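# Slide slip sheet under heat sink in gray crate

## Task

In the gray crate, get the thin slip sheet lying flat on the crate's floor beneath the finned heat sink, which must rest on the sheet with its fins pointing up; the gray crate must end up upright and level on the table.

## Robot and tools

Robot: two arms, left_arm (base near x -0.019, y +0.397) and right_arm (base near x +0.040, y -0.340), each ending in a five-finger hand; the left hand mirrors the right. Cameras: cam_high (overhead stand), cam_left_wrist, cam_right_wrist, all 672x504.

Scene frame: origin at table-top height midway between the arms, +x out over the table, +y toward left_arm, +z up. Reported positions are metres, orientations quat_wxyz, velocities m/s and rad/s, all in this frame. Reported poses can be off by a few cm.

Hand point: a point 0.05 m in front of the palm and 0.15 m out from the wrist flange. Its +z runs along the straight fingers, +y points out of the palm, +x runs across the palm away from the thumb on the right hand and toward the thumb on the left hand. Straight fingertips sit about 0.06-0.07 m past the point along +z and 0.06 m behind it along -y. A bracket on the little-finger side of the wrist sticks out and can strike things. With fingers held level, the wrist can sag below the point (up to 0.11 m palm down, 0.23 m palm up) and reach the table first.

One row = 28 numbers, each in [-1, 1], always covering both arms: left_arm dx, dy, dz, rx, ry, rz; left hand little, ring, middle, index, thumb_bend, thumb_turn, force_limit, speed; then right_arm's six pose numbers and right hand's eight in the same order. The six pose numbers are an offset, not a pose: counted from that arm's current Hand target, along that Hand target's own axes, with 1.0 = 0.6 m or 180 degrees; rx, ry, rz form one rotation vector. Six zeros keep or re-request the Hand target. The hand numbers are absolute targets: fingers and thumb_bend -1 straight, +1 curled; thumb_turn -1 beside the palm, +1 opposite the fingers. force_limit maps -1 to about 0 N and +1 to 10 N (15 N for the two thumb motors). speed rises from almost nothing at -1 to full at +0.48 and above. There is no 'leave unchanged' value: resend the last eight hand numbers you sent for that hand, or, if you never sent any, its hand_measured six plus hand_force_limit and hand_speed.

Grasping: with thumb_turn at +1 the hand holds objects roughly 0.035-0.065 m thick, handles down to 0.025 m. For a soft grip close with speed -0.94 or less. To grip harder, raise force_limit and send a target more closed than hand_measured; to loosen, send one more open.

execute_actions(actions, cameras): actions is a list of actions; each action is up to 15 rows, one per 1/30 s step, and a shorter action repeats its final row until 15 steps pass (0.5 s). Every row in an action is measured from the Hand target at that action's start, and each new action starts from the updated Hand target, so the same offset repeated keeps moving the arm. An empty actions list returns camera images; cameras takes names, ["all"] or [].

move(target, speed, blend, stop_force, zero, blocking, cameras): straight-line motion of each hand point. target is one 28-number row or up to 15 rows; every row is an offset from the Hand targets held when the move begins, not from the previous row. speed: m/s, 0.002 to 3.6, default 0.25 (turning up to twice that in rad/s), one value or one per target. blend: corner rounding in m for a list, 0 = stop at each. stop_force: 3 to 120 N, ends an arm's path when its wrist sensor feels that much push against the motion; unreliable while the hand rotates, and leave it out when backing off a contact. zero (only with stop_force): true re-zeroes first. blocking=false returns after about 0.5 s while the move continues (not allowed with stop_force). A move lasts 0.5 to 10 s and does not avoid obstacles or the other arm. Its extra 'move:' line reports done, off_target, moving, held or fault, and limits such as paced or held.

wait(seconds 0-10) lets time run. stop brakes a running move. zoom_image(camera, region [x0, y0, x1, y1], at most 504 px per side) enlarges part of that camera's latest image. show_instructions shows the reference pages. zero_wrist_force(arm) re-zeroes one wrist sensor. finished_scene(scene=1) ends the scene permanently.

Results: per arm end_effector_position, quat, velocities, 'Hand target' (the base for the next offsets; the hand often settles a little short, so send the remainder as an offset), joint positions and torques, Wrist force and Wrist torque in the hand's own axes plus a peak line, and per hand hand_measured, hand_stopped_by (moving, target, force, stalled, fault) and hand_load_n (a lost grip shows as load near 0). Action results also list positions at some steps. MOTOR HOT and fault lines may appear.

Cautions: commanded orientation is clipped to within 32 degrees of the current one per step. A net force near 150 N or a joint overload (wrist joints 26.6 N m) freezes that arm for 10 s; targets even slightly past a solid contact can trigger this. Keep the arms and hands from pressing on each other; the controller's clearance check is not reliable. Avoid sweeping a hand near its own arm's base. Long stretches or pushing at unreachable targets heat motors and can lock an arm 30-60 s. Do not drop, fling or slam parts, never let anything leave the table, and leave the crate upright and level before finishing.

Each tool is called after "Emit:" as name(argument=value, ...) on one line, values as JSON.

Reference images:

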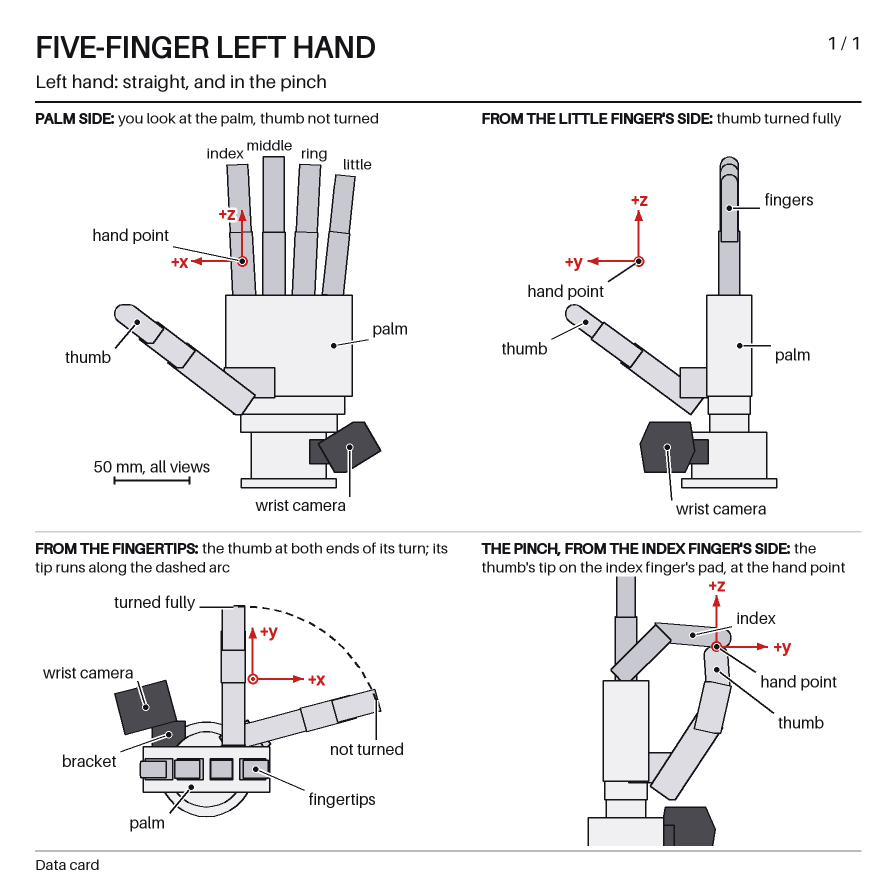

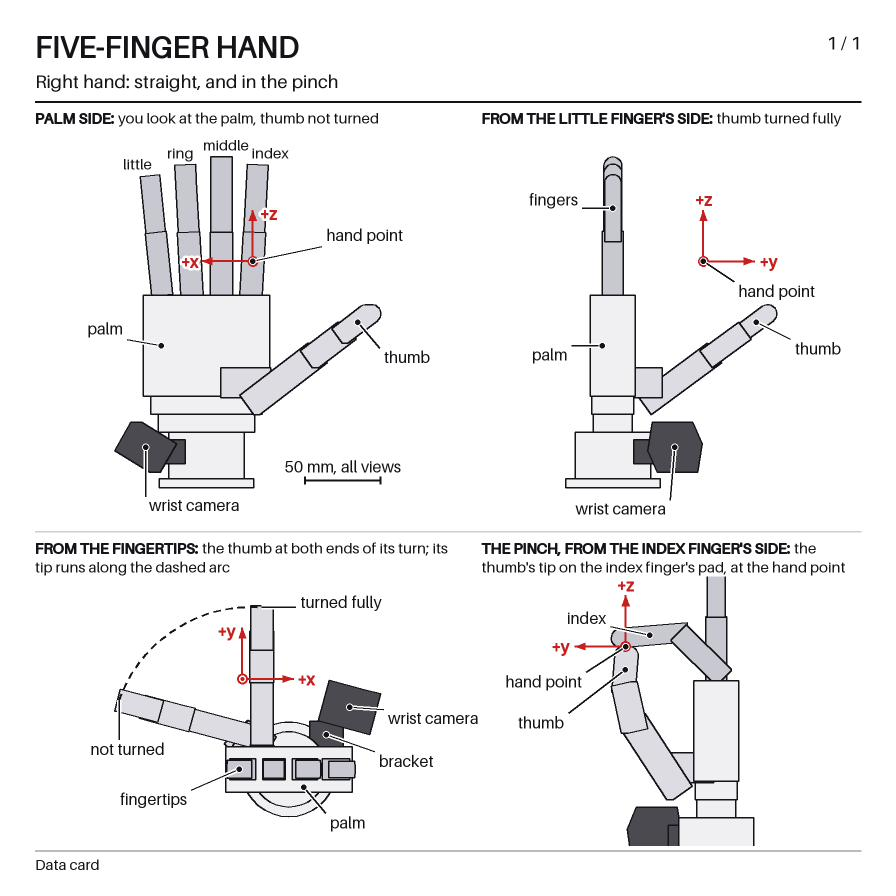

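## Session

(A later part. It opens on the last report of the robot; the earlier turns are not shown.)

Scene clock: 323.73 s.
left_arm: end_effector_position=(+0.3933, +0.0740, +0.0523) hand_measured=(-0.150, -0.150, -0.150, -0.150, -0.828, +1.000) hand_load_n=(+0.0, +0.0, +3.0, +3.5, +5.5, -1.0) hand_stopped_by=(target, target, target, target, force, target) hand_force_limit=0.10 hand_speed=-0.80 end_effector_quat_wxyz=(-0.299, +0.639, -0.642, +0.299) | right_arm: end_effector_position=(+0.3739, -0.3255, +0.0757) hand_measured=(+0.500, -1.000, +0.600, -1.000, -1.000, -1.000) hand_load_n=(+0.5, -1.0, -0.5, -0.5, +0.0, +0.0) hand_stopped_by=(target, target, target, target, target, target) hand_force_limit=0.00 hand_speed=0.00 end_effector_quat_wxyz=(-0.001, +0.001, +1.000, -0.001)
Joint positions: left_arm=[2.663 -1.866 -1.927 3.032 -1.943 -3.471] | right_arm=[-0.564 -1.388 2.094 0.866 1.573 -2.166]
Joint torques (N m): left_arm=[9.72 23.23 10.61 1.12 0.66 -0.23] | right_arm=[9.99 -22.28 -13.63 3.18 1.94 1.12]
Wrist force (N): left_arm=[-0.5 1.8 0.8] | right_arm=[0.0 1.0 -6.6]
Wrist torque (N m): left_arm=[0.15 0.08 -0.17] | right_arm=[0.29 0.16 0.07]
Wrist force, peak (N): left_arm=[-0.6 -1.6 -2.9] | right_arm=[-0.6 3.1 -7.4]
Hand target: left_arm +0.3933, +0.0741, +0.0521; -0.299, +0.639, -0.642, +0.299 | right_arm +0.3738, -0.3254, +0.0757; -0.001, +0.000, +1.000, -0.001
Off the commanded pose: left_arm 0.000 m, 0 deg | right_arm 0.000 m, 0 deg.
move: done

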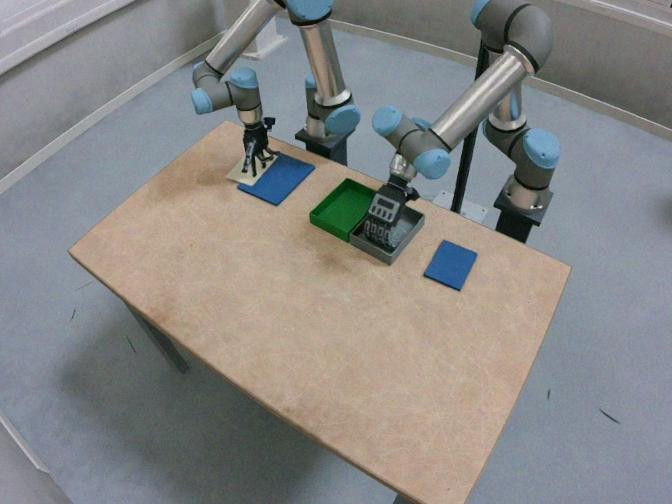

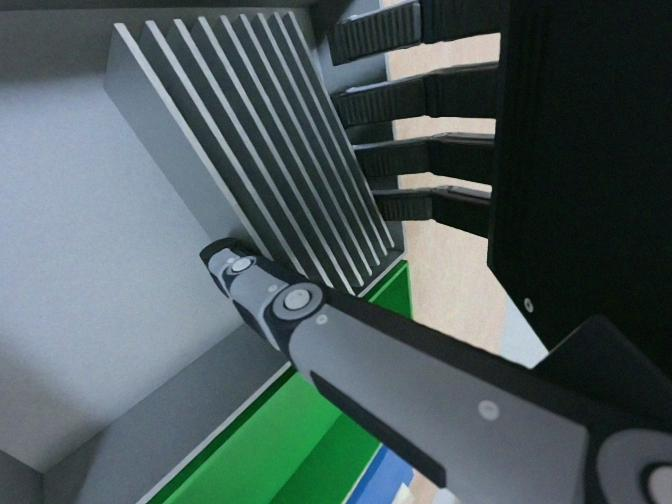

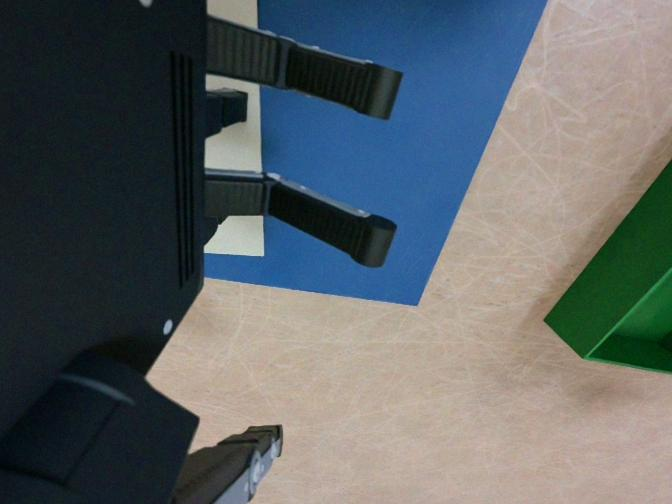

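Emit:
move(target=[[0,0,0, 0,0,0, -0.15, -0.15, -0.15, -0.15, -0.5, 1, 0.3, -0.8, 0, 0, 0, 0,0,0, 0.5, -1, 0.6, -1, -1, -1, 0, 0],[0,-0.1027,-0.0853, 0,0,0, -0.15, -0.15, -0.15, -0.15, -0.5, 1, 0.3, -0.8, 0, 0, -0.033, 0,0,0, 0.5, -1, 0.6, -1, -1, -1, 0, 0],[-0.3267,-0.0697,-0.1252, 0,0,0, -0.15, -0.15, -0.15, -0.15, -0.5, 1, 0.3, -0.8, 0, -0.0742, -0.033, 0,0,0, 0.5, -1, 0.6, -1, -1, -1, 0, 0],[-0.3267,0.0228,-0.0483, 0,0,0, -0.15, -0.15, -0.15, -0.15, -0.5, 1, 0.3, -0.8, 0, -0.0742, -0.004, 0,0,0, 0.5, -1, 0.6, -1, -1, -1, 0, 0]], speed=0.1, cameras=["all"])

Scene clock: 339.57 s.
left_arm: end_effector_position=(+0.3630, +0.2702, +0.0607) hand_measured=(-0.150, -0.150, -0.150, -0.150, -0.806, +1.000) hand_load_n=(+0.0, +0.0, +6.0, +6.0, +10.5, -1.0) hand_stopped_by=(target, target, target, target, force, target) hand_force_limit=0.30 hand_speed=-0.80 end_effector_quat_wxyz=(-0.299, +0.639, -0.642, +0.299) | right_arm: end_effector_position=(+0.3737, -0.3698, +0.0781) hand_measured=(+0.500, -1.000, +0.600, -1.000, -1.000, -1.000) hand_load_n=(+0.0, +0.0, +0.0, +0.0, +0.0, +0.0) hand_stopped_by=(target, target, target, target, target, target) hand_force_limit=0.00 hand_speed=0.00 end_effector_quat_wxyz=(-0.001, +0.000, +1.000, -0.001)
Joint positions: left_arm=[3.33 -1.49 -2.318 3.103 -1.439 -3.026] | right_arm=[-0.689 -1.371 2.064 0.879 1.574 -2.292]
Joint torques (N m): left_arm=[-10.01 19.11 20.28 1.04 -1.59 -1.43] | right_arm=[-0.89 -32.4 -24.05 4.41 -0.25 -1.52]
Wrist force (N): left_arm=[-0.6 2.0 1.2] | right_arm=[-0.4 -0.1 0.3]
Wrist torque (N m): left_arm=[0.11 0.11 -0.19] | right_arm=[-0.06 0.05 0.07]
Wrist force, peak (N): left_arm=[-0.7 3.2 2.0] | right_arm=[-0.2 0.5 -7.3]
Hand target: left_arm +0.3631, +0.2702, +0.0608; -0.299, +0.639, -0.642, +0.299 | right_arm +0.3738, -0.3699, +0.0782; -0.001, +0.000, +1.000, -0.001
Off the commanded pose: left_arm 0.000 m, 0 deg | right_arm 0.000 m, 0 deg.
move: done

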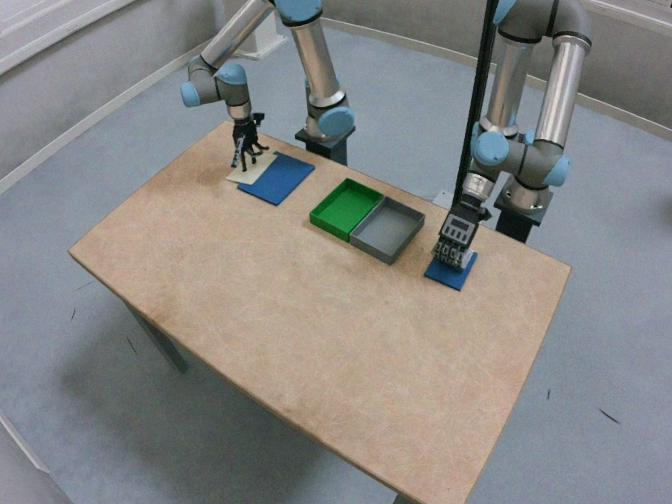

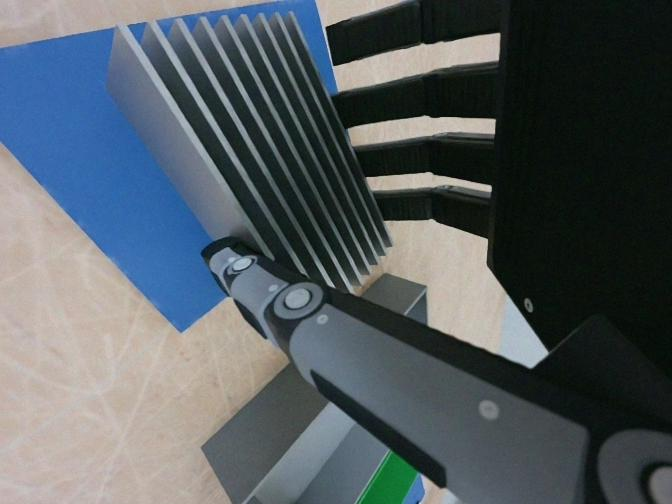

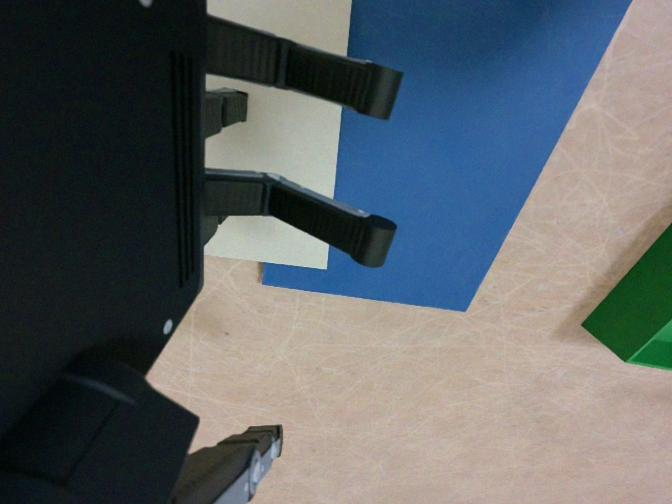

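Emit:
move(target=[0,0.0385,0.032, 0,0,0, -0.15, -0.15, -0.15, -0.15, -0.5, 1, 0.3, -0.8, 0, 0, 0.02, 0,0,0, 0.5, -1, 0.6, -1, -1, -1, 0, 0], speed=0.02, stop_force=6)

Scene clock: 346.83 s.
left_arm: end_effector_position=(+0.3630, +0.2702, +0.0429) hand_measured=(-0.150, -0.150, -0.150, -0.150, -0.806, +1.000) hand_load_n=(+0.0, +0.5, +8.0, +3.0, +10.0, +0.5) hand_stopped_by=(target, target, target, target, force, target) hand_force_limit=0.30 hand_speed=-0.80 end_effector_quat_wxyz=(-0.299, +0.639, -0.642, +0.299) | right_arm: end_effector_position=(+0.3738, -0.3699, +0.0729) hand_measured=(+0.500, -1.000, +0.600, -1.000, -1.000, -1.000) hand_load_n=(+0.5, +0.0, +0.0, +0.0, +0.0, +0.0) hand_stopped_by=(target, target, target, target, target, target) hand_force_limit=0.00 hand_speed=0.00 end_effector_quat_wxyz=(-0.001, +0.000, +1.000, -0.001)
Joint positions: left_arm=[3.33 -1.527 -2.343 3.166 -1.438 -3.026] | right_arm=[-0.69 -1.362 2.069 0.864 1.574 -2.292]
Joint torques (N m): left_arm=[2.2 25.53 25.03 1.42 0.1 0.23] | right_arm=[-6.65 -31.04 -22.55 3.63 -1.37 -1.24]
Wrist force (N): left_arm=[-0.7 1.9 1.2] | right_arm=[-0.7 0.2 -6.0]
Wrist torque (N m): left_arm=[0.09 0.13 -0.20] | right_arm=[0.31 0.18 0.06]
Wrist force, peak (N): left_arm=[-0.6 -1.3 -4.5] | right_arm=[-0.4 0.3 -8.8]
Hand target: left_arm +0.3630, +0.2702, +0.0429; -0.299, +0.639, -0.642, +0.299 (not the last commanded pose) | right_arm +0.3738, -0.3699, +0.0729; -0.001, +0.000, +1.000, -0.001 (not the last commanded pose)
Off the commanded pose: left_arm 0.012 m, 0 deg | right_arm 0.007 m, 0 deg.
move: contact (left_arm, right_arm)

Emit:
move(target=[0,0.0077,0.0064, 0,0,0, -0.15, -0.15, -0.15, -0.15, -0.5, 1, 0.3, -0.8, 0, -0.02, 0, 0,0,0, 0.5, -1, 0.6, -1, -1, -1, 0, 0], speed=0.01, stop_force=12, cameras=["cam_left_wrist","cam_right_wrist"])

Scene clock: 351.03 s.
left_arm: end_effector_position=(+0.3629, +0.2702, +0.0368) hand_measured=(-0.150, -0.150, -0.152, -0.150, -0.808, +1.000) hand_load_n=(+0.0, +0.0, +8.0, +1.5, +12.5, +1.5) hand_stopped_by=(target, target, target, target, force, target) hand_force_limit=0.30 hand_speed=-0.80 end_effector_quat_wxyz=(-0.299, +0.639, -0.642, +0.299) | right_arm: end_effector_position=(+0.3738, -0.3819, +0.0729) hand_measured=(+0.500, -1.000, +0.600, -1.000, -1.000, -1.000) hand_load_n=(+0.0, +0.0, +0.0, -0.5, +0.0, +0.0) hand_stopped_by=(target, target, target, target, target, target) hand_force_limit=0.00 hand_speed=0.00 end_effector_quat_wxyz=(-0.001, +0.000, +1.000, -0.001)
Joint positions: left_arm=[3.33 -1.541 -2.352 3.188 -1.438 -3.026] | right_arm=[-0.72 -1.353 2.059 0.866 1.574 -2.322]
Joint torques (N m): left_arm=[10.83 15.25 13.63 -1.67 1.25 1.3] | right_arm=[9.93 -29.44 -1.18 3.16 2.7 1.32]
Wrist force (N): left_arm=[-0.3 -5.0 -8.4] | right_arm=[-0.2 -0.1 0.0]
Wrist torque (N m): left_arm=[-0.04 -0.02 -0.07] | right_arm=[-0.05 0.03 0.11]
Wrist force, peak (N): left_arm=[-0.4 -5.3 -9.4] | right_arm=[-0.4 0.1 -6.6]
Hand target: left_arm +0.3629, +0.2702, +0.0368; -0.299, +0.639, -0.642, +0.299 | right_arm +0.3738, -0.3819, +0.0729; -0.001, +0.000, +1.000, -0.001
Off the commanded pose: left_arm 0.000 m, 0 deg | right_arm 0.000 m, 0 deg.
move: contact (left_arm)
Images, in order (width x height): cam_left_wrist 672x504, cam_right_wrist 672x504.

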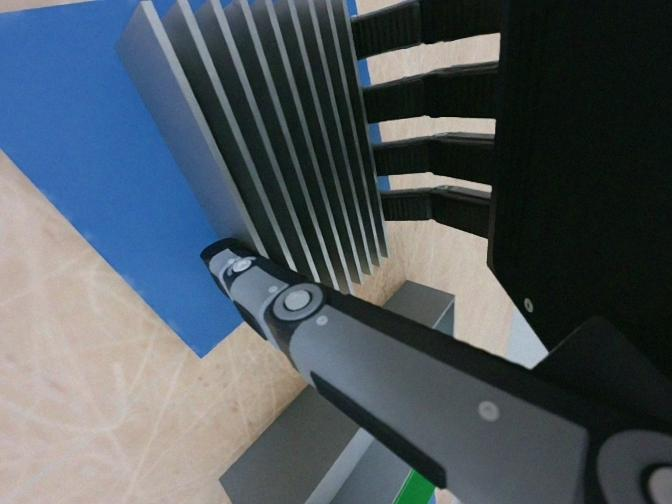

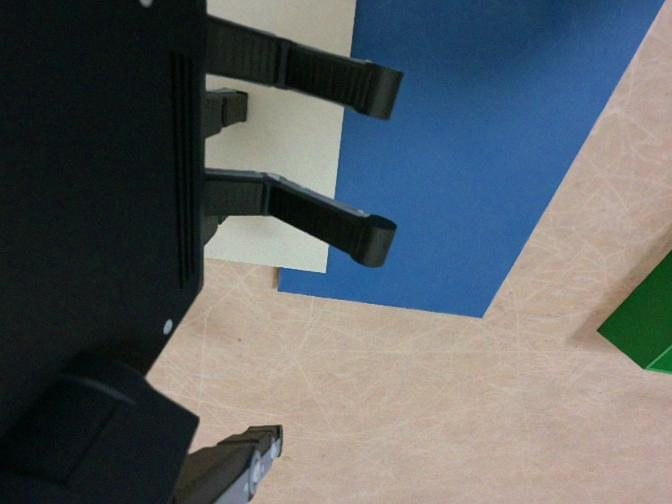

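Emit:
move(target=[[0,0,0, 0,0,0, -0.3, -0.3, -0.3, -0.3, -1, 1, 0, -0.3, 0, 0, 0, 0,0,0, 0.5, -1, 0.6, -1, -1, -1, 0, 0],[0,-0.128,-0.107, 0,0,0, -0.3, -0.3, -0.3, -0.3, -1, 1, 0, -0.3, 0, 0, 0, 0,0,0, 0.5, -1, 0.6, -1, -1, -1, 0, 0]], speed=0.08, cameras=["cam_high","cam_left_wrist"])

Emit:
move(target=[0,0,0, 0,0,0, -0.3, -0.3, -0.3, -0.3, -1, 1, 0, -0.3, 0, 0, 0.016, 0,0,0, 0.5, -1, 0.6, -1, -1, -1, 0, 0], speed=0.01, stop_force=6)

Scene clock: 357.90 s.
left_arm: end_effector_position=(+0.3631, +0.2699, +0.1370) hand_measured=(-0.300, -0.300, -0.300, -0.300, -1.000, +1.000) hand_load_n=(+0.0, +0.0, +0.0, +0.0, +0.0, +0.0) hand_stopped_by=(target, target, target, target, target, target) hand_force_limit=0.00 hand_speed=-0.30 end_effector_quat_wxyz=(-0.299, +0.639, -0.642, +0.299) | right_arm: end_effector_position=(+0.3738, -0.3819, +0.0729) hand_measured=(+0.500, -1.000, +0.600, -1.000, -1.000, -1.000) hand_load_n=(+0.0, +0.0, +0.0, +0.0, +0.0, +0.0) hand_stopped_by=(target, target, target, target, target, target) hand_force_limit=0.00 hand_speed=0.00 end_effector_quat_wxyz=(-0.001, +0.000, +1.000, -0.001)
Joint positions: left_arm=[3.329 -1.371 -2.188 2.855 -1.439 -3.027] | right_arm=[-0.72 -1.354 2.059 0.866 1.574 -2.322]
Joint torques (N m): left_arm=[8.02 1.56 10.79 -0.26 0.84 0.48] | right_arm=[9.35 -30.45 0.11 0.93 2.68 1.16]
Wrist force (N): left_arm=[-0.7 0.4 -0.2] | right_arm=[-0.1 -0.3 0.0]
Wrist torque (N m): left_arm=[0.10 0.09 0.00] | right_arm=[-0.06 0.01 0.12]
Wrist force, peak (N): left_arm=[-0.4 -5.6 -9.6] | right_arm=[-0.6 -0.3 -0.2]
Hand target: left_arm +0.3630, +0.2700, +0.1369; -0.299, +0.639, -0.642, +0.299 | right_arm +0.3738, -0.3819, +0.0729; -0.001, +0.000, +1.000, -0.001
Off the commanded pose: left_arm 0.000 m, 0 deg | right_arm 0.000 m, 0 deg.
move: done
Images, in order (width x height): cam_high 672x504, cam_left_wrist 672x504.

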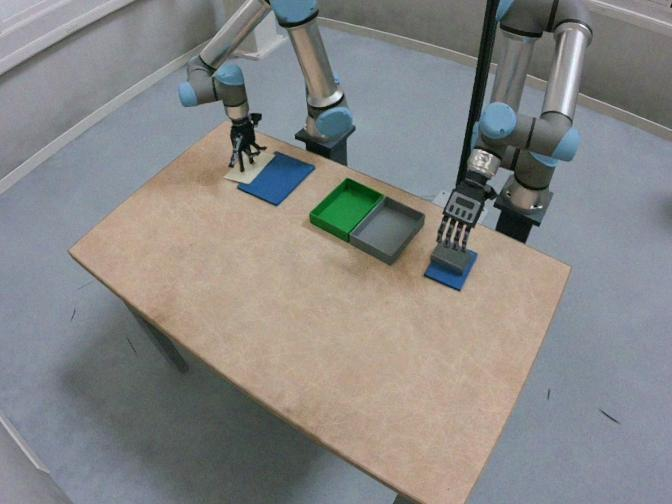

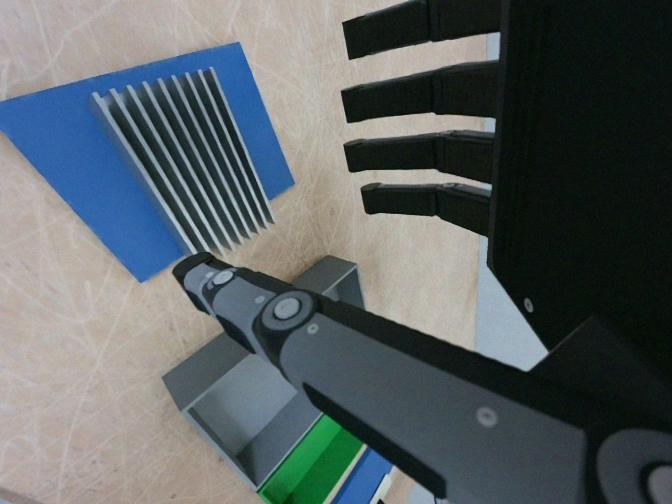

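Scene clock: 359.00 s.
left_arm: end_effector_position=(+0.3630, +0.2700, +0.1369) hand_measured=(-0.300, -0.300, -0.300, -0.300, -1.000, +1.000) hand_load_n=(+0.0, +0.0, +0.0, +0.0, +0.0, +0.0) hand_stopped_by=(target, target, target, target, target, target) hand_force_limit=0.00 hand_speed=-0.30 end_effector_quat_wxyz=(-0.299, +0.639, -0.642, +0.299) | right_arm: end_effector_position=(+0.3738, -0.3819, +0.0719) hand_measured=(+0.500, -1.000, +0.600, -1.000, -1.000, -1.000) hand_load_n=(+0.0, +0.0, +0.0, +0.0, +0.0, +0.0) hand_stopped_by=(target, target, target, target, target, target) hand_force_limit=0.00 hand_speed=0.00 end_effector_quat_wxyz=(-0.001, +0.000, +1.000, -0.001)
Joint positions: left_arm=[3.329 -1.371 -2.188 2.855 -1.439 -3.027] | right_arm=[-0.72 -1.352 2.06 0.863 1.574 -2.322]
Joint torques (N m): left_arm=[10.74 0.42 7.59 -2.37 1.13 0.57] | right_arm=[8.63 -31.41 -22.98 3.48 2.72 1.05]
Wrist force (N): left_arm=[-0.7 0.6 -0.1] | right_arm=[-0.8 -0.3 -5.1]
Wrist torque (N m): left_arm=[0.12 0.10 -0.01] | right_arm=[0.27 0.16 0.08]
Wrist force, peak (N): left_arm=[-0.8 0.7 -0.1] | right_arm=[-0.3 -0.3 -10.0]
Hand target: left_arm +0.3630, +0.2700, +0.1369; -0.299, +0.639, -0.642, +0.299 | right_arm +0.3738, -0.3819, +0.0719; -0.001, +0.000, +1.000, -0.001 (not the last commanded pose)
Off the commanded pose: left_arm 0.000 m, 0 deg | right_arm 0.009 m, 0 deg.
move: contact (right_arm)

Emit:
move(target=[0,0,0, 0,0,0, -0.3, -0.3, -0.3, -0.3, -1, 1, 0, -0.3, 0, -0.06, 0.002, 0,0,0, 0.5, -1, 0.6, -1, -1, -1, 0, 0], speed=0.04, cameras=["cam_right_wrist"])

Emit:
move(target=[0,0,0, 0,0,0, -0.3, -0.3, -0.3, -0.3, -1, 1, 0, -0.3, 0, 0, 0.016, 0,0,0, 0.5, -1, 0.6, -1, -1, -1, 0, 0], speed=0.01, stop_force=6, cameras=["cam_right_wrist"])

Scene clock: 367.10 s.
left_arm: end_effector_position=(+0.3630, +0.2700, +0.1369) hand_measured=(-0.300, -0.300, -0.300, -0.300, -1.000, +1.000) hand_load_n=(+0.0, +0.0, +0.0, +0.0, +0.0, -0.5) hand_stopped_by=(target, target, target, target, target, target) hand_force_limit=0.00 hand_speed=-0.30 end_effector_quat_wxyz=(-0.299, +0.639, -0.642, +0.299) | right_arm: end_effector_position=(+0.3738, -0.4181, +0.0707) hand_measured=(+0.500, -1.000, +0.600, -1.000, -1.000, -1.000) hand_load_n=(+0.0, +0.0, +0.0, +0.0, +0.0, +0.0) hand_stopped_by=(target, target, target, target, target, target) hand_force_limit=0.00 hand_speed=0.00 end_effector_quat_wxyz=(-0.001, +0.001, +1.000, -0.001)
Joint positions: left_arm=[3.329 -1.371 -2.188 2.855 -1.439 -3.027] | right_arm=[-0.805 -1.321 2.023 0.869 1.574 -2.407]
Joint torques (N m): left_arm=[11 1.27 8.82 -2.32 1.14 0.67] | right_arm=[9.39 -34.83 0.22 3.18 1.43 1.23]
Wrist force (N): left_arm=[-0.6 0.5 -0.2] | right_arm=[-0.3 -0.4 0.1]
Wrist torque (N m): left_arm=[0.11 0.07 0.01] | right_arm=[-0.10 0.03 0.02]
Wrist force, peak (N): left_arm=[-0.8 0.5 -0.4] | right_arm=[-0.2 0.0 -6.7]
Hand target: left_arm +0.3630, +0.2700, +0.1369; -0.299, +0.639, -0.642, +0.299 | right_arm +0.3737, -0.4179, +0.0707; -0.001, +0.000, +1.000, -0.001
Off the commanded pose: left_arm 0.000 m, 0 deg | right_arm 0.000 m, 0 deg.
move: done
Images, in order (width x height): cam_right_wrist 672x504.

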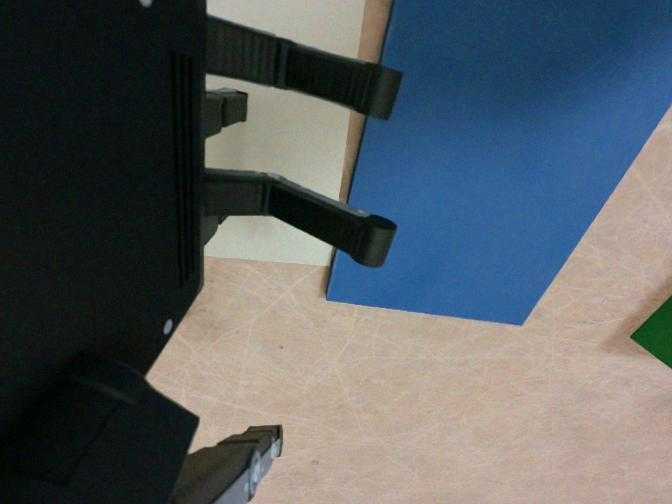

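Scene clock: 368.60 s.
left_arm: end_effector_position=(+0.3630, +0.2700, +0.1369) hand_measured=(-0.300, -0.300, -0.300, -0.300, -1.000, +1.000) hand_load_n=(+0.0, +0.0, +0.0, +0.0, +0.0, +0.0) hand_stopped_by=(target, target, target, target, target, target) hand_force_limit=0.00 hand_speed=-0.30 end_effector_quat_wxyz=(-0.299, +0.639, -0.642, +0.299) | right_arm: end_effector_position=(+0.3737, -0.4179, +0.0657) hand_measured=(+0.500, -1.000, +0.600, -1.000, -1.000, -1.000) hand_load_n=(+0.0, +0.0, +0.0, +0.0, +0.0, +0.0) hand_stopped_by=(target, target, target, target, target, target) hand_force_limit=0.00 hand_speed=0.00 end_effector_quat_wxyz=(-0.001, +0.001, +1.000, -0.001)
Joint positions: left_arm=[3.329 -1.371 -2.188 2.855 -1.439 -3.027] | right_arm=[-0.805 -1.312 2.028 0.856 1.574 -2.407]
Joint torques (N m): left_arm=[11.03 1.94 8.89 -2.31 1.02 0.52] | right_arm=[8.44 -32.41 -22.17 3.66 -0.99 0.3]
Wrist force (N): left_arm=[-0.6 0.6 -0.2] | right_arm=[-0.5 -0.8 -7.2]
Wrist torque (N m): left_arm=[0.12 0.08 0.01] | right_arm=[0.39 0.13 0.00]
Wrist force, peak (N): left_arm=[-0.8 0.7 -0.2] | right_arm=[-0.1 -0.6 -12.2]
Hand target: left_arm +0.3630, +0.2700, +0.1369; -0.299, +0.639, -0.642, +0.299 | right_arm +0.3737, -0.4179, +0.0657; -0.001, +0.001, +1.000, -0.001 (not the last commanded pose)
Off the commanded pose: left_arm 0.000 m, 0 deg | right_arm 0.005 m, 0 deg.
move: contact (right_arm)
Images, in order (width x height): cam_right_wrist 672x504.

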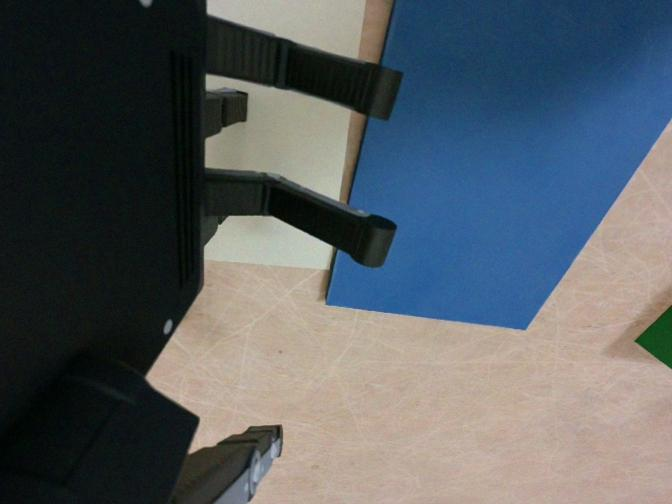

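Emit:
move(target=[0,0,0, 0,0,0, -0.3, -0.3, -0.3, -0.3, -1, 1, 0, -0.3, 0, -0.1667, 0, 0,0,0.0306, 0.5, -1, 0.6, -1, -1, -1, 0, 0], speed=0.05, cameras=["all"])

Scene clock: 378.30 s.
left_arm: end_effector_position=(+0.3630, +0.2700, +0.1369) hand_measured=(-0.300, -0.300, -0.300, -0.300, -1.000, +1.000) hand_load_n=(+0.0, +0.0, +0.0, +0.0, +0.0, +0.5) hand_stopped_by=(target, target, target, target, target, target) hand_force_limit=0.00 hand_speed=-0.30 end_effector_quat_wxyz=(-0.299, +0.639, -0.642, +0.299) | right_arm: end_effector_position=(+0.3736, -0.5181, +0.0659) hand_measured=(+0.500, -1.000, +0.600, -1.000, -1.000, -1.000) hand_load_n=(+0.0, +0.0, +0.0, +0.0, +0.0, +0.0) hand_stopped_by=(target, target, target, target, target, target) hand_force_limit=0.00 hand_speed=0.00 end_effector_quat_wxyz=(-0.001, +0.049, +0.999, -0.001)
Joint positions: left_arm=[3.329 -1.371 -2.188 2.855 -1.439 -3.027] | right_arm=[-0.995 -1.216 1.89 0.897 1.574 -2.501]
Joint torques (N m): left_arm=[10.36 1.25 8.77 -2.37 1.09 0.66] | right_arm=[10.15 -38.28 1.54 0.16 2.24 1.16]
Wrist force (N): left_arm=[-0.8 0.4 -0.3] | right_arm=[-0.2 -0.2 -6.1]
Wrist torque (N m): left_arm=[0.11 0.10 -0.01] | right_arm=[0.34 0.10 0.12]
Wrist force, peak (N): left_arm=[-1.0 0.6 -0.1] | right_arm=[-0.2 -0.7 -8.4]
Hand target: left_arm +0.3630, +0.2700, +0.1369; -0.299, +0.639, -0.642, +0.299 | right_arm +0.3736, -0.5180, +0.0659; -0.001, +0.049, +0.999, -0.001
Off the commanded pose: left_arm 0.000 m, 0 deg | right_arm 0.000 m, 0 deg.
move: done

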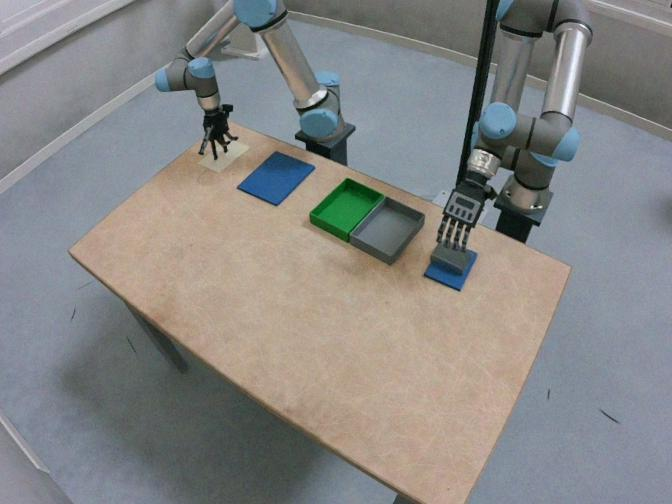

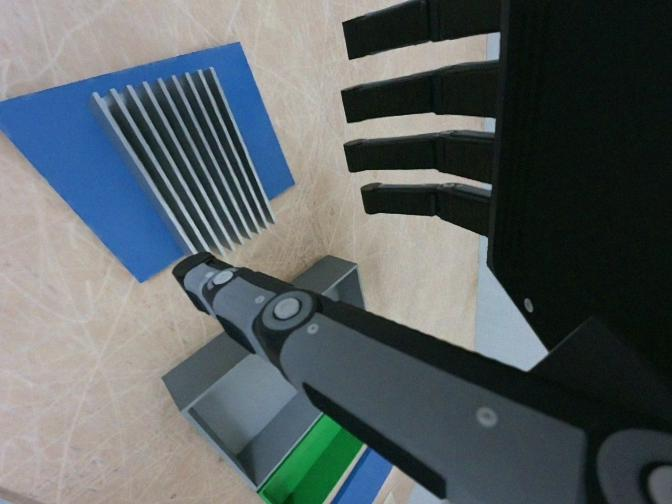

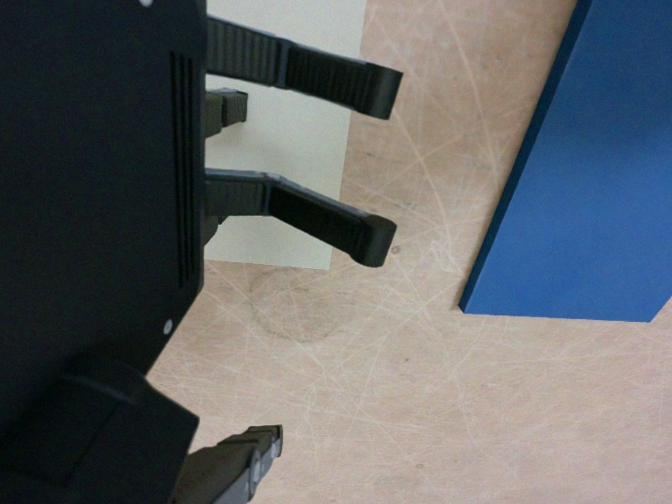

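Emit:
zoom_image(camera="cam_high", region=[160, 100, 320, 220])

Scaled by 3.150 from the camera's 672x504 image, which has a finer 960x720 frame.

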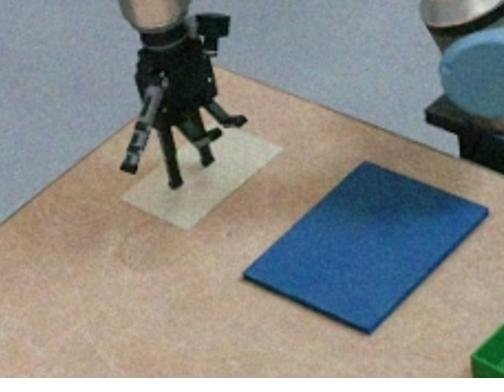

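Emit:
move(target=[[0,0,0, 0,0,0, -0.3, -0.3, -0.3, -0.3, -1, 1, 0, -0.3, 0, 0, -0.015, 0,0,0, 0.5, -1, 0.6, -1, -1, -1, 0, 0],[0,0,0, 0,0,0, -0.3, -0.3, -0.3, -0.3, -1, 1, 0, -0.3, -0.005, 0.059, -0.015, 0,0,-0.0306, 0.5, -1, 0.6, -1, -1, -1, 0, 0],[0,0,0, 0,0,0, -0.3, -0.3, -0.3, -0.3, -1, 1, 0, -0.3, -0.005, 0.059, -0.004, 0,0,-0.0306, 0.5, -1, 0.6, -1, -1, -1, 0, 0]], speed=0.06, cameras=["cam_right_wrist"])

Emit:
move(target=[0,0,0, 0,0,0, -0.3, -0.3, -0.3, -0.3, -1, 1, 0, -0.3, 0, 0, 0.014, 0,0,0, 0.5, -1, 0.6, -1, -1, -1, 0, 0], speed=0.01, stop_force=6)

Scene clock: 393.33 s.
left_arm: end_effector_position=(+0.3630, +0.2700, +0.1369) hand_measured=(-0.300, -0.300, -0.300, -0.300, -1.000, +1.000) hand_load_n=(+0.0, +0.0, +0.0, +0.0, +0.0, +0.5) hand_stopped_by=(target, target, target, target, target, target) hand_force_limit=0.00 hand_speed=-0.30 end_effector_quat_wxyz=(-0.299, +0.639, -0.642, +0.299) | right_arm: end_effector_position=(+0.3800, -0.4829, +0.0681) hand_measured=(+0.500, -1.000, +0.600, -1.000, -1.000, -1.000) hand_load_n=(+0.0, +0.0, +0.0, +0.0, +0.0, +0.0) hand_stopped_by=(target, target, target, target, target, target) hand_force_limit=0.00 hand_speed=0.00 end_effector_quat_wxyz=(-0.001, +0.001, +1.000, -0.001)
Joint positions: left_arm=[3.329 -1.371 -2.188 2.855 -1.439 -3.027] | right_arm=[-0.916 -1.238 1.915 0.894 1.574 -2.518]
Joint torques (N m): left_arm=[10.49 2.13 8.85 -2.39 1.34 0.61] | right_arm=[-12.13 -38.52 -24.67 4.37 -0.6 1.19]
Wrist force (N): left_arm=[-0.7 0.5 0.0] | right_arm=[-0.2 -0.3 -0.1]
Wrist torque (N m): left_arm=[0.10 0.09 0.00] | right_arm=[-0.05 0.01 0.13]
Wrist force, peak (N): left_arm=[-0.8 0.8 -0.1] | right_arm=[0.0 -1.7 -6.8]
Hand target: left_arm +0.3630, +0.2700, +0.1369; -0.299, +0.639, -0.642, +0.299 | right_arm +0.3800, -0.4830, +0.0682; -0.001, +0.001, +1.000, -0.001
Off the commanded pose: left_arm 0.000 m, 0 deg | right_arm 0.000 m, 0 deg.
move: done
Images, in order (width x height): cam_right_wrist 672x504.

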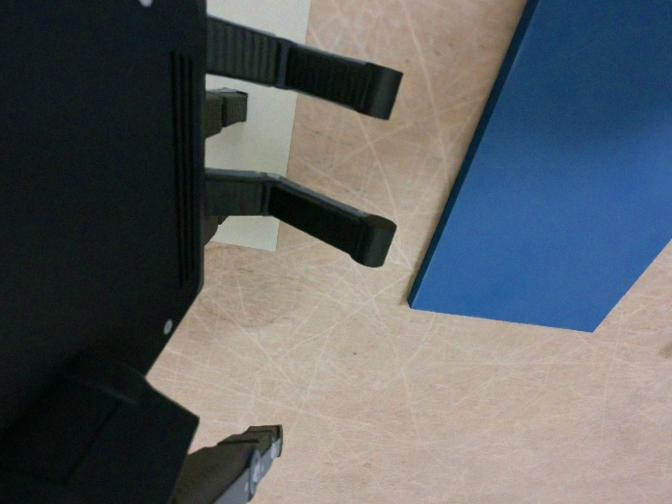

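Scene clock: 394.60 s.
left_arm: end_effector_position=(+0.3630, +0.2700, +0.1369) hand_measured=(-0.300, -0.300, -0.300, -0.300, -1.000, +1.000) hand_load_n=(+0.0, +0.0, +0.0, +0.0, +0.0, +0.0) hand_stopped_by=(target, target, target, target, target, target) hand_force_limit=0.00 hand_speed=-0.30 end_effector_quat_wxyz=(-0.299, +0.639, -0.642, +0.299) | right_arm: end_effector_position=(+0.3801, -0.4831, +0.0658) hand_measured=(+0.500, -1.000, +0.600, -1.000, -1.000, -1.000) hand_load_n=(+0.0, +0.0, +0.0, +0.0, +0.0, +0.0) hand_stopped_by=(target, target, target, target, target, target) hand_force_limit=0.00 hand_speed=0.00 end_effector_quat_wxyz=(-0.001, +0.001, +1.000, -0.001)
Joint positions: left_arm=[3.329 -1.371 -2.188 2.855 -1.439 -3.027] | right_arm=[-0.916 -1.234 1.917 0.888 1.574 -2.518]
Joint torques (N m): left_arm=[11.34 2.01 7.58 -2.36 1.42 0.81] | right_arm=[-8.25 -36.38 -22.37 3.92 0.01 0.75]
Wrist force (N): left_arm=[-0.7 0.3 -0.2] | right_arm=[-1.0 -0.9 -6.4]
Wrist torque (N m): left_arm=[0.09 0.09 0.00] | right_arm=[0.41 0.07 0.08]
Wrist force, peak (N): left_arm=[-0.9 0.5 -0.3] | right_arm=[-0.5 -1.1 -11.7]
Hand target: left_arm +0.3630, +0.2700, +0.1369; -0.299, +0.639, -0.642, +0.299 | right_arm +0.3801, -0.4831, +0.0658; -0.001, +0.001, +1.000, -0.001 (not the last commanded pose)
Off the commanded pose: left_arm 0.000 m, 0 deg | right_arm 0.006 m, 0 deg.
move: contact (right_arm)

Emit:
move(target=[0,0,0, 0,0,0, -0.3, -0.3, -0.3, -0.3, -1, 1, 0, -0.3, 0, -0.1167, 0, 0,0,0, 0.5, -1, 0.6, -1, -1, -1, 0, 0], speed=0.05, cameras=["all"])

Emit:
zoom_image(camera="cam_high", region=[160, 100, 280, 190])

Scene clock: 398.73 s.
left_arm: end_effector_position=(+0.3630, +0.2700, +0.1369) hand_measured=(-0.300, -0.300, -0.300, -0.300, -1.000, +1.000) hand_load_n=(+0.0, +0.0, +0.0, +0.0, +0.0, +0.0) hand_stopped_by=(target, target, target, target, target, target) hand_force_limit=0.00 hand_speed=-0.30 end_effector_quat_wxyz=(-0.299, +0.639, -0.642, +0.299) | right_arm: end_effector_position=(+0.3800, -0.5532, +0.0660) hand_measured=(+0.500, -1.000, +0.600, -1.000, -1.000, -1.000) hand_load_n=(+0.0, -0.5, +0.0, +0.0, -0.5, +0.0) hand_stopped_by=(target, target, target, target, target, target) hand_force_limit=0.00 hand_speed=0.00 end_effector_quat_wxyz=(-0.001, +0.001, +1.000, -0.001)
Joint positions: left_arm=[3.329 -1.371 -2.188 2.855 -1.439 -3.027] | right_arm=[-1.019 -1.147 1.785 0.933 1.574 -2.621]
Joint torques (N m): left_arm=[11.05 0.92 8.31 -2.31 1.25 0.55] | right_arm=[8.52 -40.46 0.98 0.2 1.75 1.2]
Wrist force (N): left_arm=[-0.7 0.7 -0.1] | right_arm=[-0.8 -0.7 -5.8]
Wrist torque (N m): left_arm=[0.14 0.09 0.00] | right_arm=[0.39 0.10 0.05]
Wrist force, peak (N): left_arm=[-0.9 0.7 -0.2] | right_arm=[-0.6 -0.8 -7.8]
Hand target: left_arm +0.3630, +0.2700, +0.1369; -0.299, +0.639, -0.642, +0.299 | right_arm +0.3800, -0.5531, +0.0659; -0.001, +0.001, +1.000, -0.001
Off the commanded pose: left_arm 0.000 m, 0 deg | right_arm 0.000 m, 0 deg.
move: done

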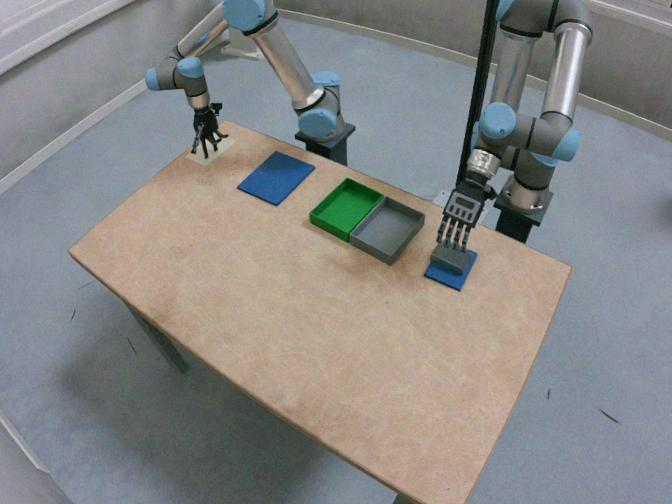

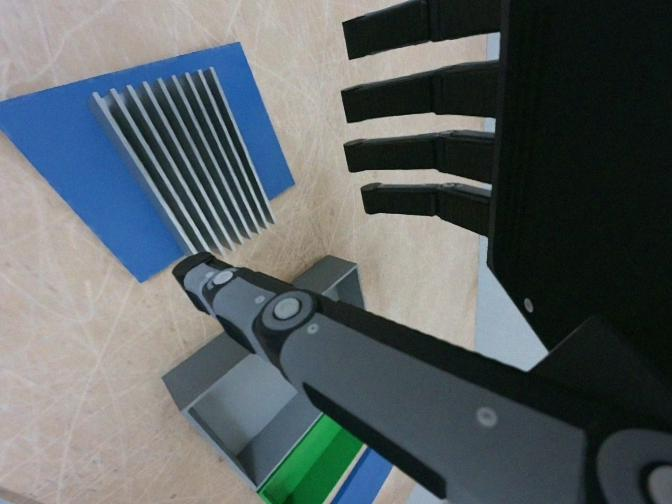

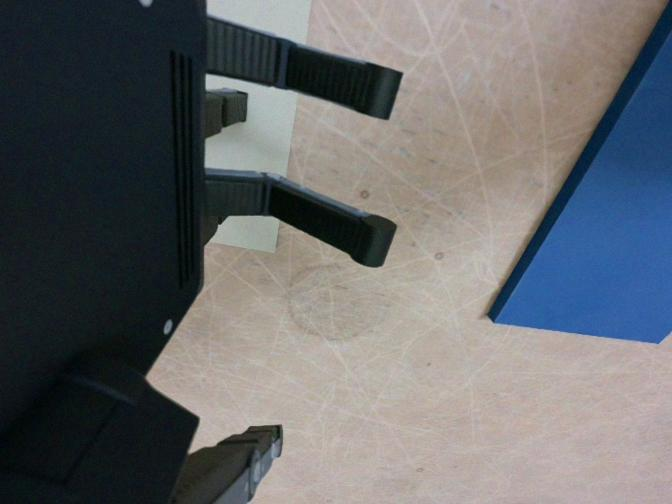

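Scaled by 4.200 from the camera's 672x504 image, which has a finer 960x720 frame.

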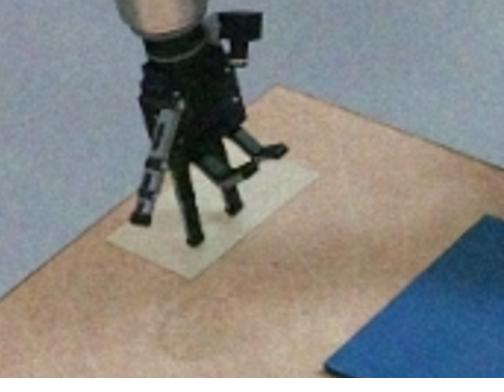

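Emit:
move(target=[0,0,0, 0,0,0, -0.3, -0.3, -0.3, -0.3, -1, 1, 0, -0.3, 0, -0.105, 0, 0,0,0, 0.5, -1, 0.6, -1, -1, -1, 0, 0], speed=0.04, cameras=["cam_high","cam_right_wrist"])

Emit:
zoom_image(camera="cam_high", region=[160, 100, 280, 190])

Scene clock: 404.40 s.
left_arm: end_effector_position=(+0.3630, +0.2700, +0.1369) hand_measured=(-0.300, -0.300, -0.300, -0.300, -1.000, +1.000) hand_load_n=(+0.0, -0.5, -0.5, +0.0, +0.0, +0.0) hand_stopped_by=(target, target, target, target, target, target) hand_force_limit=0.00 hand_speed=-0.30 end_effector_quat_wxyz=(-0.299, +0.639, -0.642, +0.299) | right_arm: end_effector_position=(+0.3799, -0.6162, +0.0661) hand_measured=(+0.500, -1.000, +0.600, -1.000, -1.000, -1.000) hand_load_n=(+0.0, -0.5, +0.0, +0.0, +0.0, +0.0) hand_stopped_by=(target, target, target, target, target, target) hand_force_limit=0.00 hand_speed=0.00 end_effector_quat_wxyz=(-0.001, +0.001, +1.000, -0.001) end_effector_velocity=(+0.000, +0.001, +0.000) end_effector_angular_velocity=(-0.001, +0.000, -0.003)
Joint positions: left_arm=[3.329 -1.371 -2.188 2.855 -1.439 -3.027] | right_arm=[-1.09 -1.057 1.641 0.987 1.574 -2.692]
Joint velocities: left_arm=[within noise] | right_arm=[0.001 -0.002 0.005 -0.003 0.001 0.004]
Joint torques (N m): left_arm=[10.39 -0.19 8.41 -2.44 1.19 0.57] | right_arm=[9.13 -44.4 1.34 0.07 -1.82 1.2]
Wrist force (N): left_arm=[-0.6 0.6 -0.2] | right_arm=[-0.8 0.0 -6.3]
Wrist torque (N m): left_arm=[0.12 0.09 0.00] | right_arm=[0.38 0.07 0.09]
Wrist force, peak (N): left_arm=[-0.8 0.6 -0.4] | right_arm=[0.3 -1.8 -7.6]
Hand target: left_arm +0.3630, +0.2700, +0.1369; -0.299, +0.639, -0.642, +0.299 | right_arm +0.3799, -0.6161, +0.0660; -0.001, +0.001, +1.000, -0.001
Off the commanded pose: left_arm 0.000 m, 0 deg | right_arm 0.000 m, 0 deg.
move: done
Images, in order (width x height): cam_high 672x504, cam_right_wrist 672x504.

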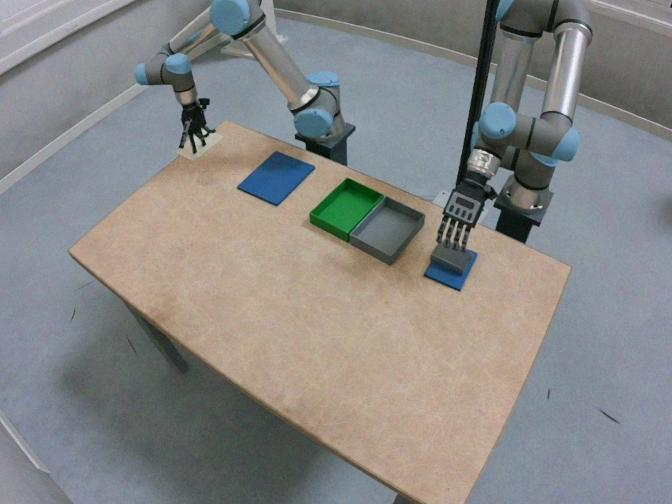

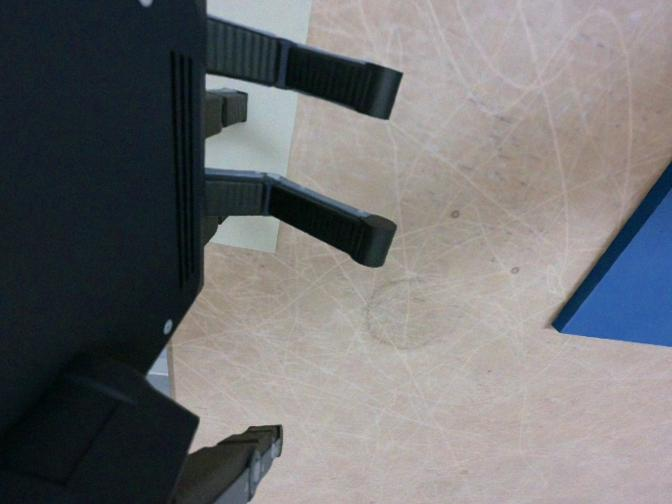

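Scaled by 4.200 from the camera's 672x504 image, which has a finer 960x720 frame.

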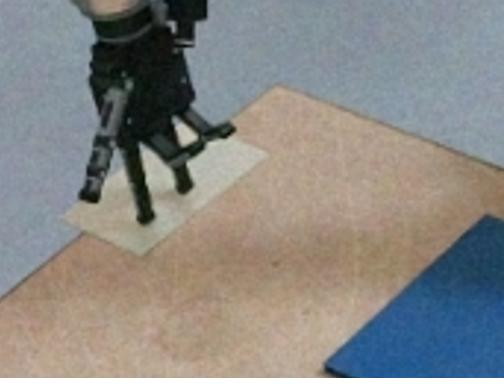

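Emit:
move(target=[[0,0,0, 0,0,0, -0.3, -0.3, -0.3, -0.3, -1, 1, 0, -0.3, 0, 0, -0.03, 0,0,0, 0.5, -1, 0.6, -1, -1, -1, 0, 0],[0,0,0, 0,0,0, -0.3, -0.3, -0.3, -0.3, -1, 1, 0, -0.3, -0.005, -0.307, -0.09, 0,0,0, 0.2, 0.2, 0.2, 0.2, -1, 1, 0, 0],[0,0,0, 0,0,0, -0.3, -0.3, -0.3, -0.3, -1, 1, 0, -0.3, -0.005, -0.307, 0.09, 0,0,0, 0.2, 0.2, 0.2, 0.2, -1, 1, 0, 0]], speed=0.1, cameras=["cam_high","cam_right_wrist"])

Emit:
zoom_image(camera="cam_high", region=[140, 80, 280, 190])

Scene clock: 426.77 s.
left_arm: end_effector_position=(+0.3630, +0.2700, +0.1369) hand_measured=(-0.300, -0.300, -0.300, -0.300, -1.000, +1.000) hand_load_n=(+0.0, +0.0, +0.0, +0.0, +0.0, +0.0) hand_stopped_by=(target, target, target, target, target, target) hand_force_limit=0.00 hand_speed=-0.30 end_effector_quat_wxyz=(-0.299, +0.639, -0.642, +0.299) | right_arm: end_effector_position=(+0.3826, -0.8003, +0.0123) hand_measured=(+0.200, +0.200, +0.200, +0.200, -1.000, +1.000) hand_load_n=(+0.0, +0.0, +0.0, +0.0, +0.0, +0.0) hand_stopped_by=(target, target, target, target, target, target) hand_force_limit=0.00 hand_speed=0.00 end_effector_quat_wxyz=(-0.001, +0.001, +1.000, -0.001)
Joint positions: left_arm=[3.329 -1.371 -2.188 2.855 -1.439 -3.027] | right_arm=[-1.22 -0.667 1.094 1.143 1.574 -2.822]
Joint torques (N m): left_arm=[8.97 1.52 8.58 -2.57 1.14 0.42] | right_arm=[-10.65 -60.87 -27.31 3.91 -0.14 -1.07]
Wrist force (N): left_arm=[-0.7 0.5 -0.3] | right_arm=[-0.1 -0.1 -0.4]
Wrist torque (N m): left_arm=[0.12 0.08 -0.01] | right_arm=[0.02 -0.01 0.15]
Wrist force, peak (N): left_arm=[-1.0 0.5 -0.2] | right_arm=[0.1 -1.3 -7.0]
Hand target: left_arm +0.3630, +0.2700, +0.1369; -0.299, +0.639, -0.642, +0.299 | right_arm +0.3826, -0.8004, +0.0124; -0.001, +0.001, +1.000, -0.001
Off the commanded pose: left_arm 0.000 m, 0 deg | right_arm 0.000 m, 0 deg.
move: done
Images, in order (width x height): cam_high 672x504, cam_right_wrist 672x504.

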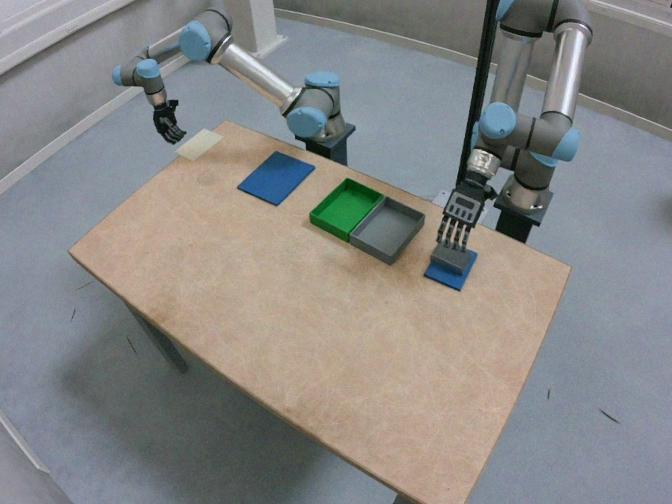

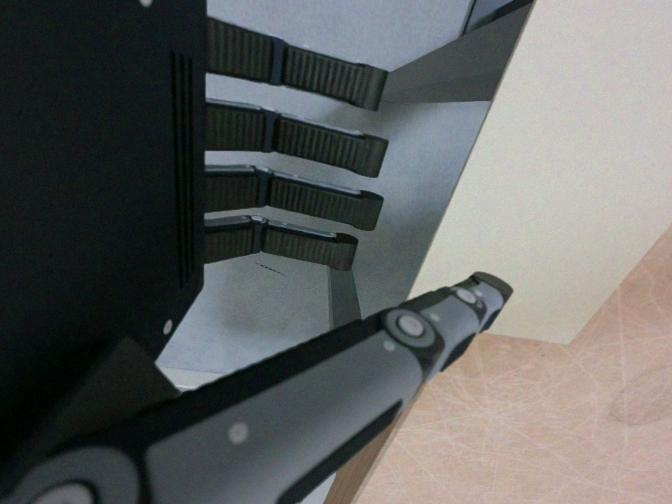

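Scaled by 3.600 from the camera's 672x504 image, which has a finer 960x720 frame.

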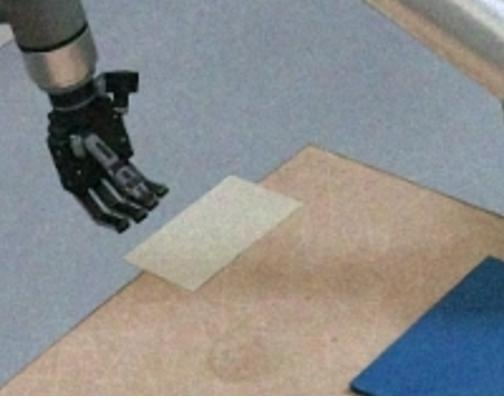

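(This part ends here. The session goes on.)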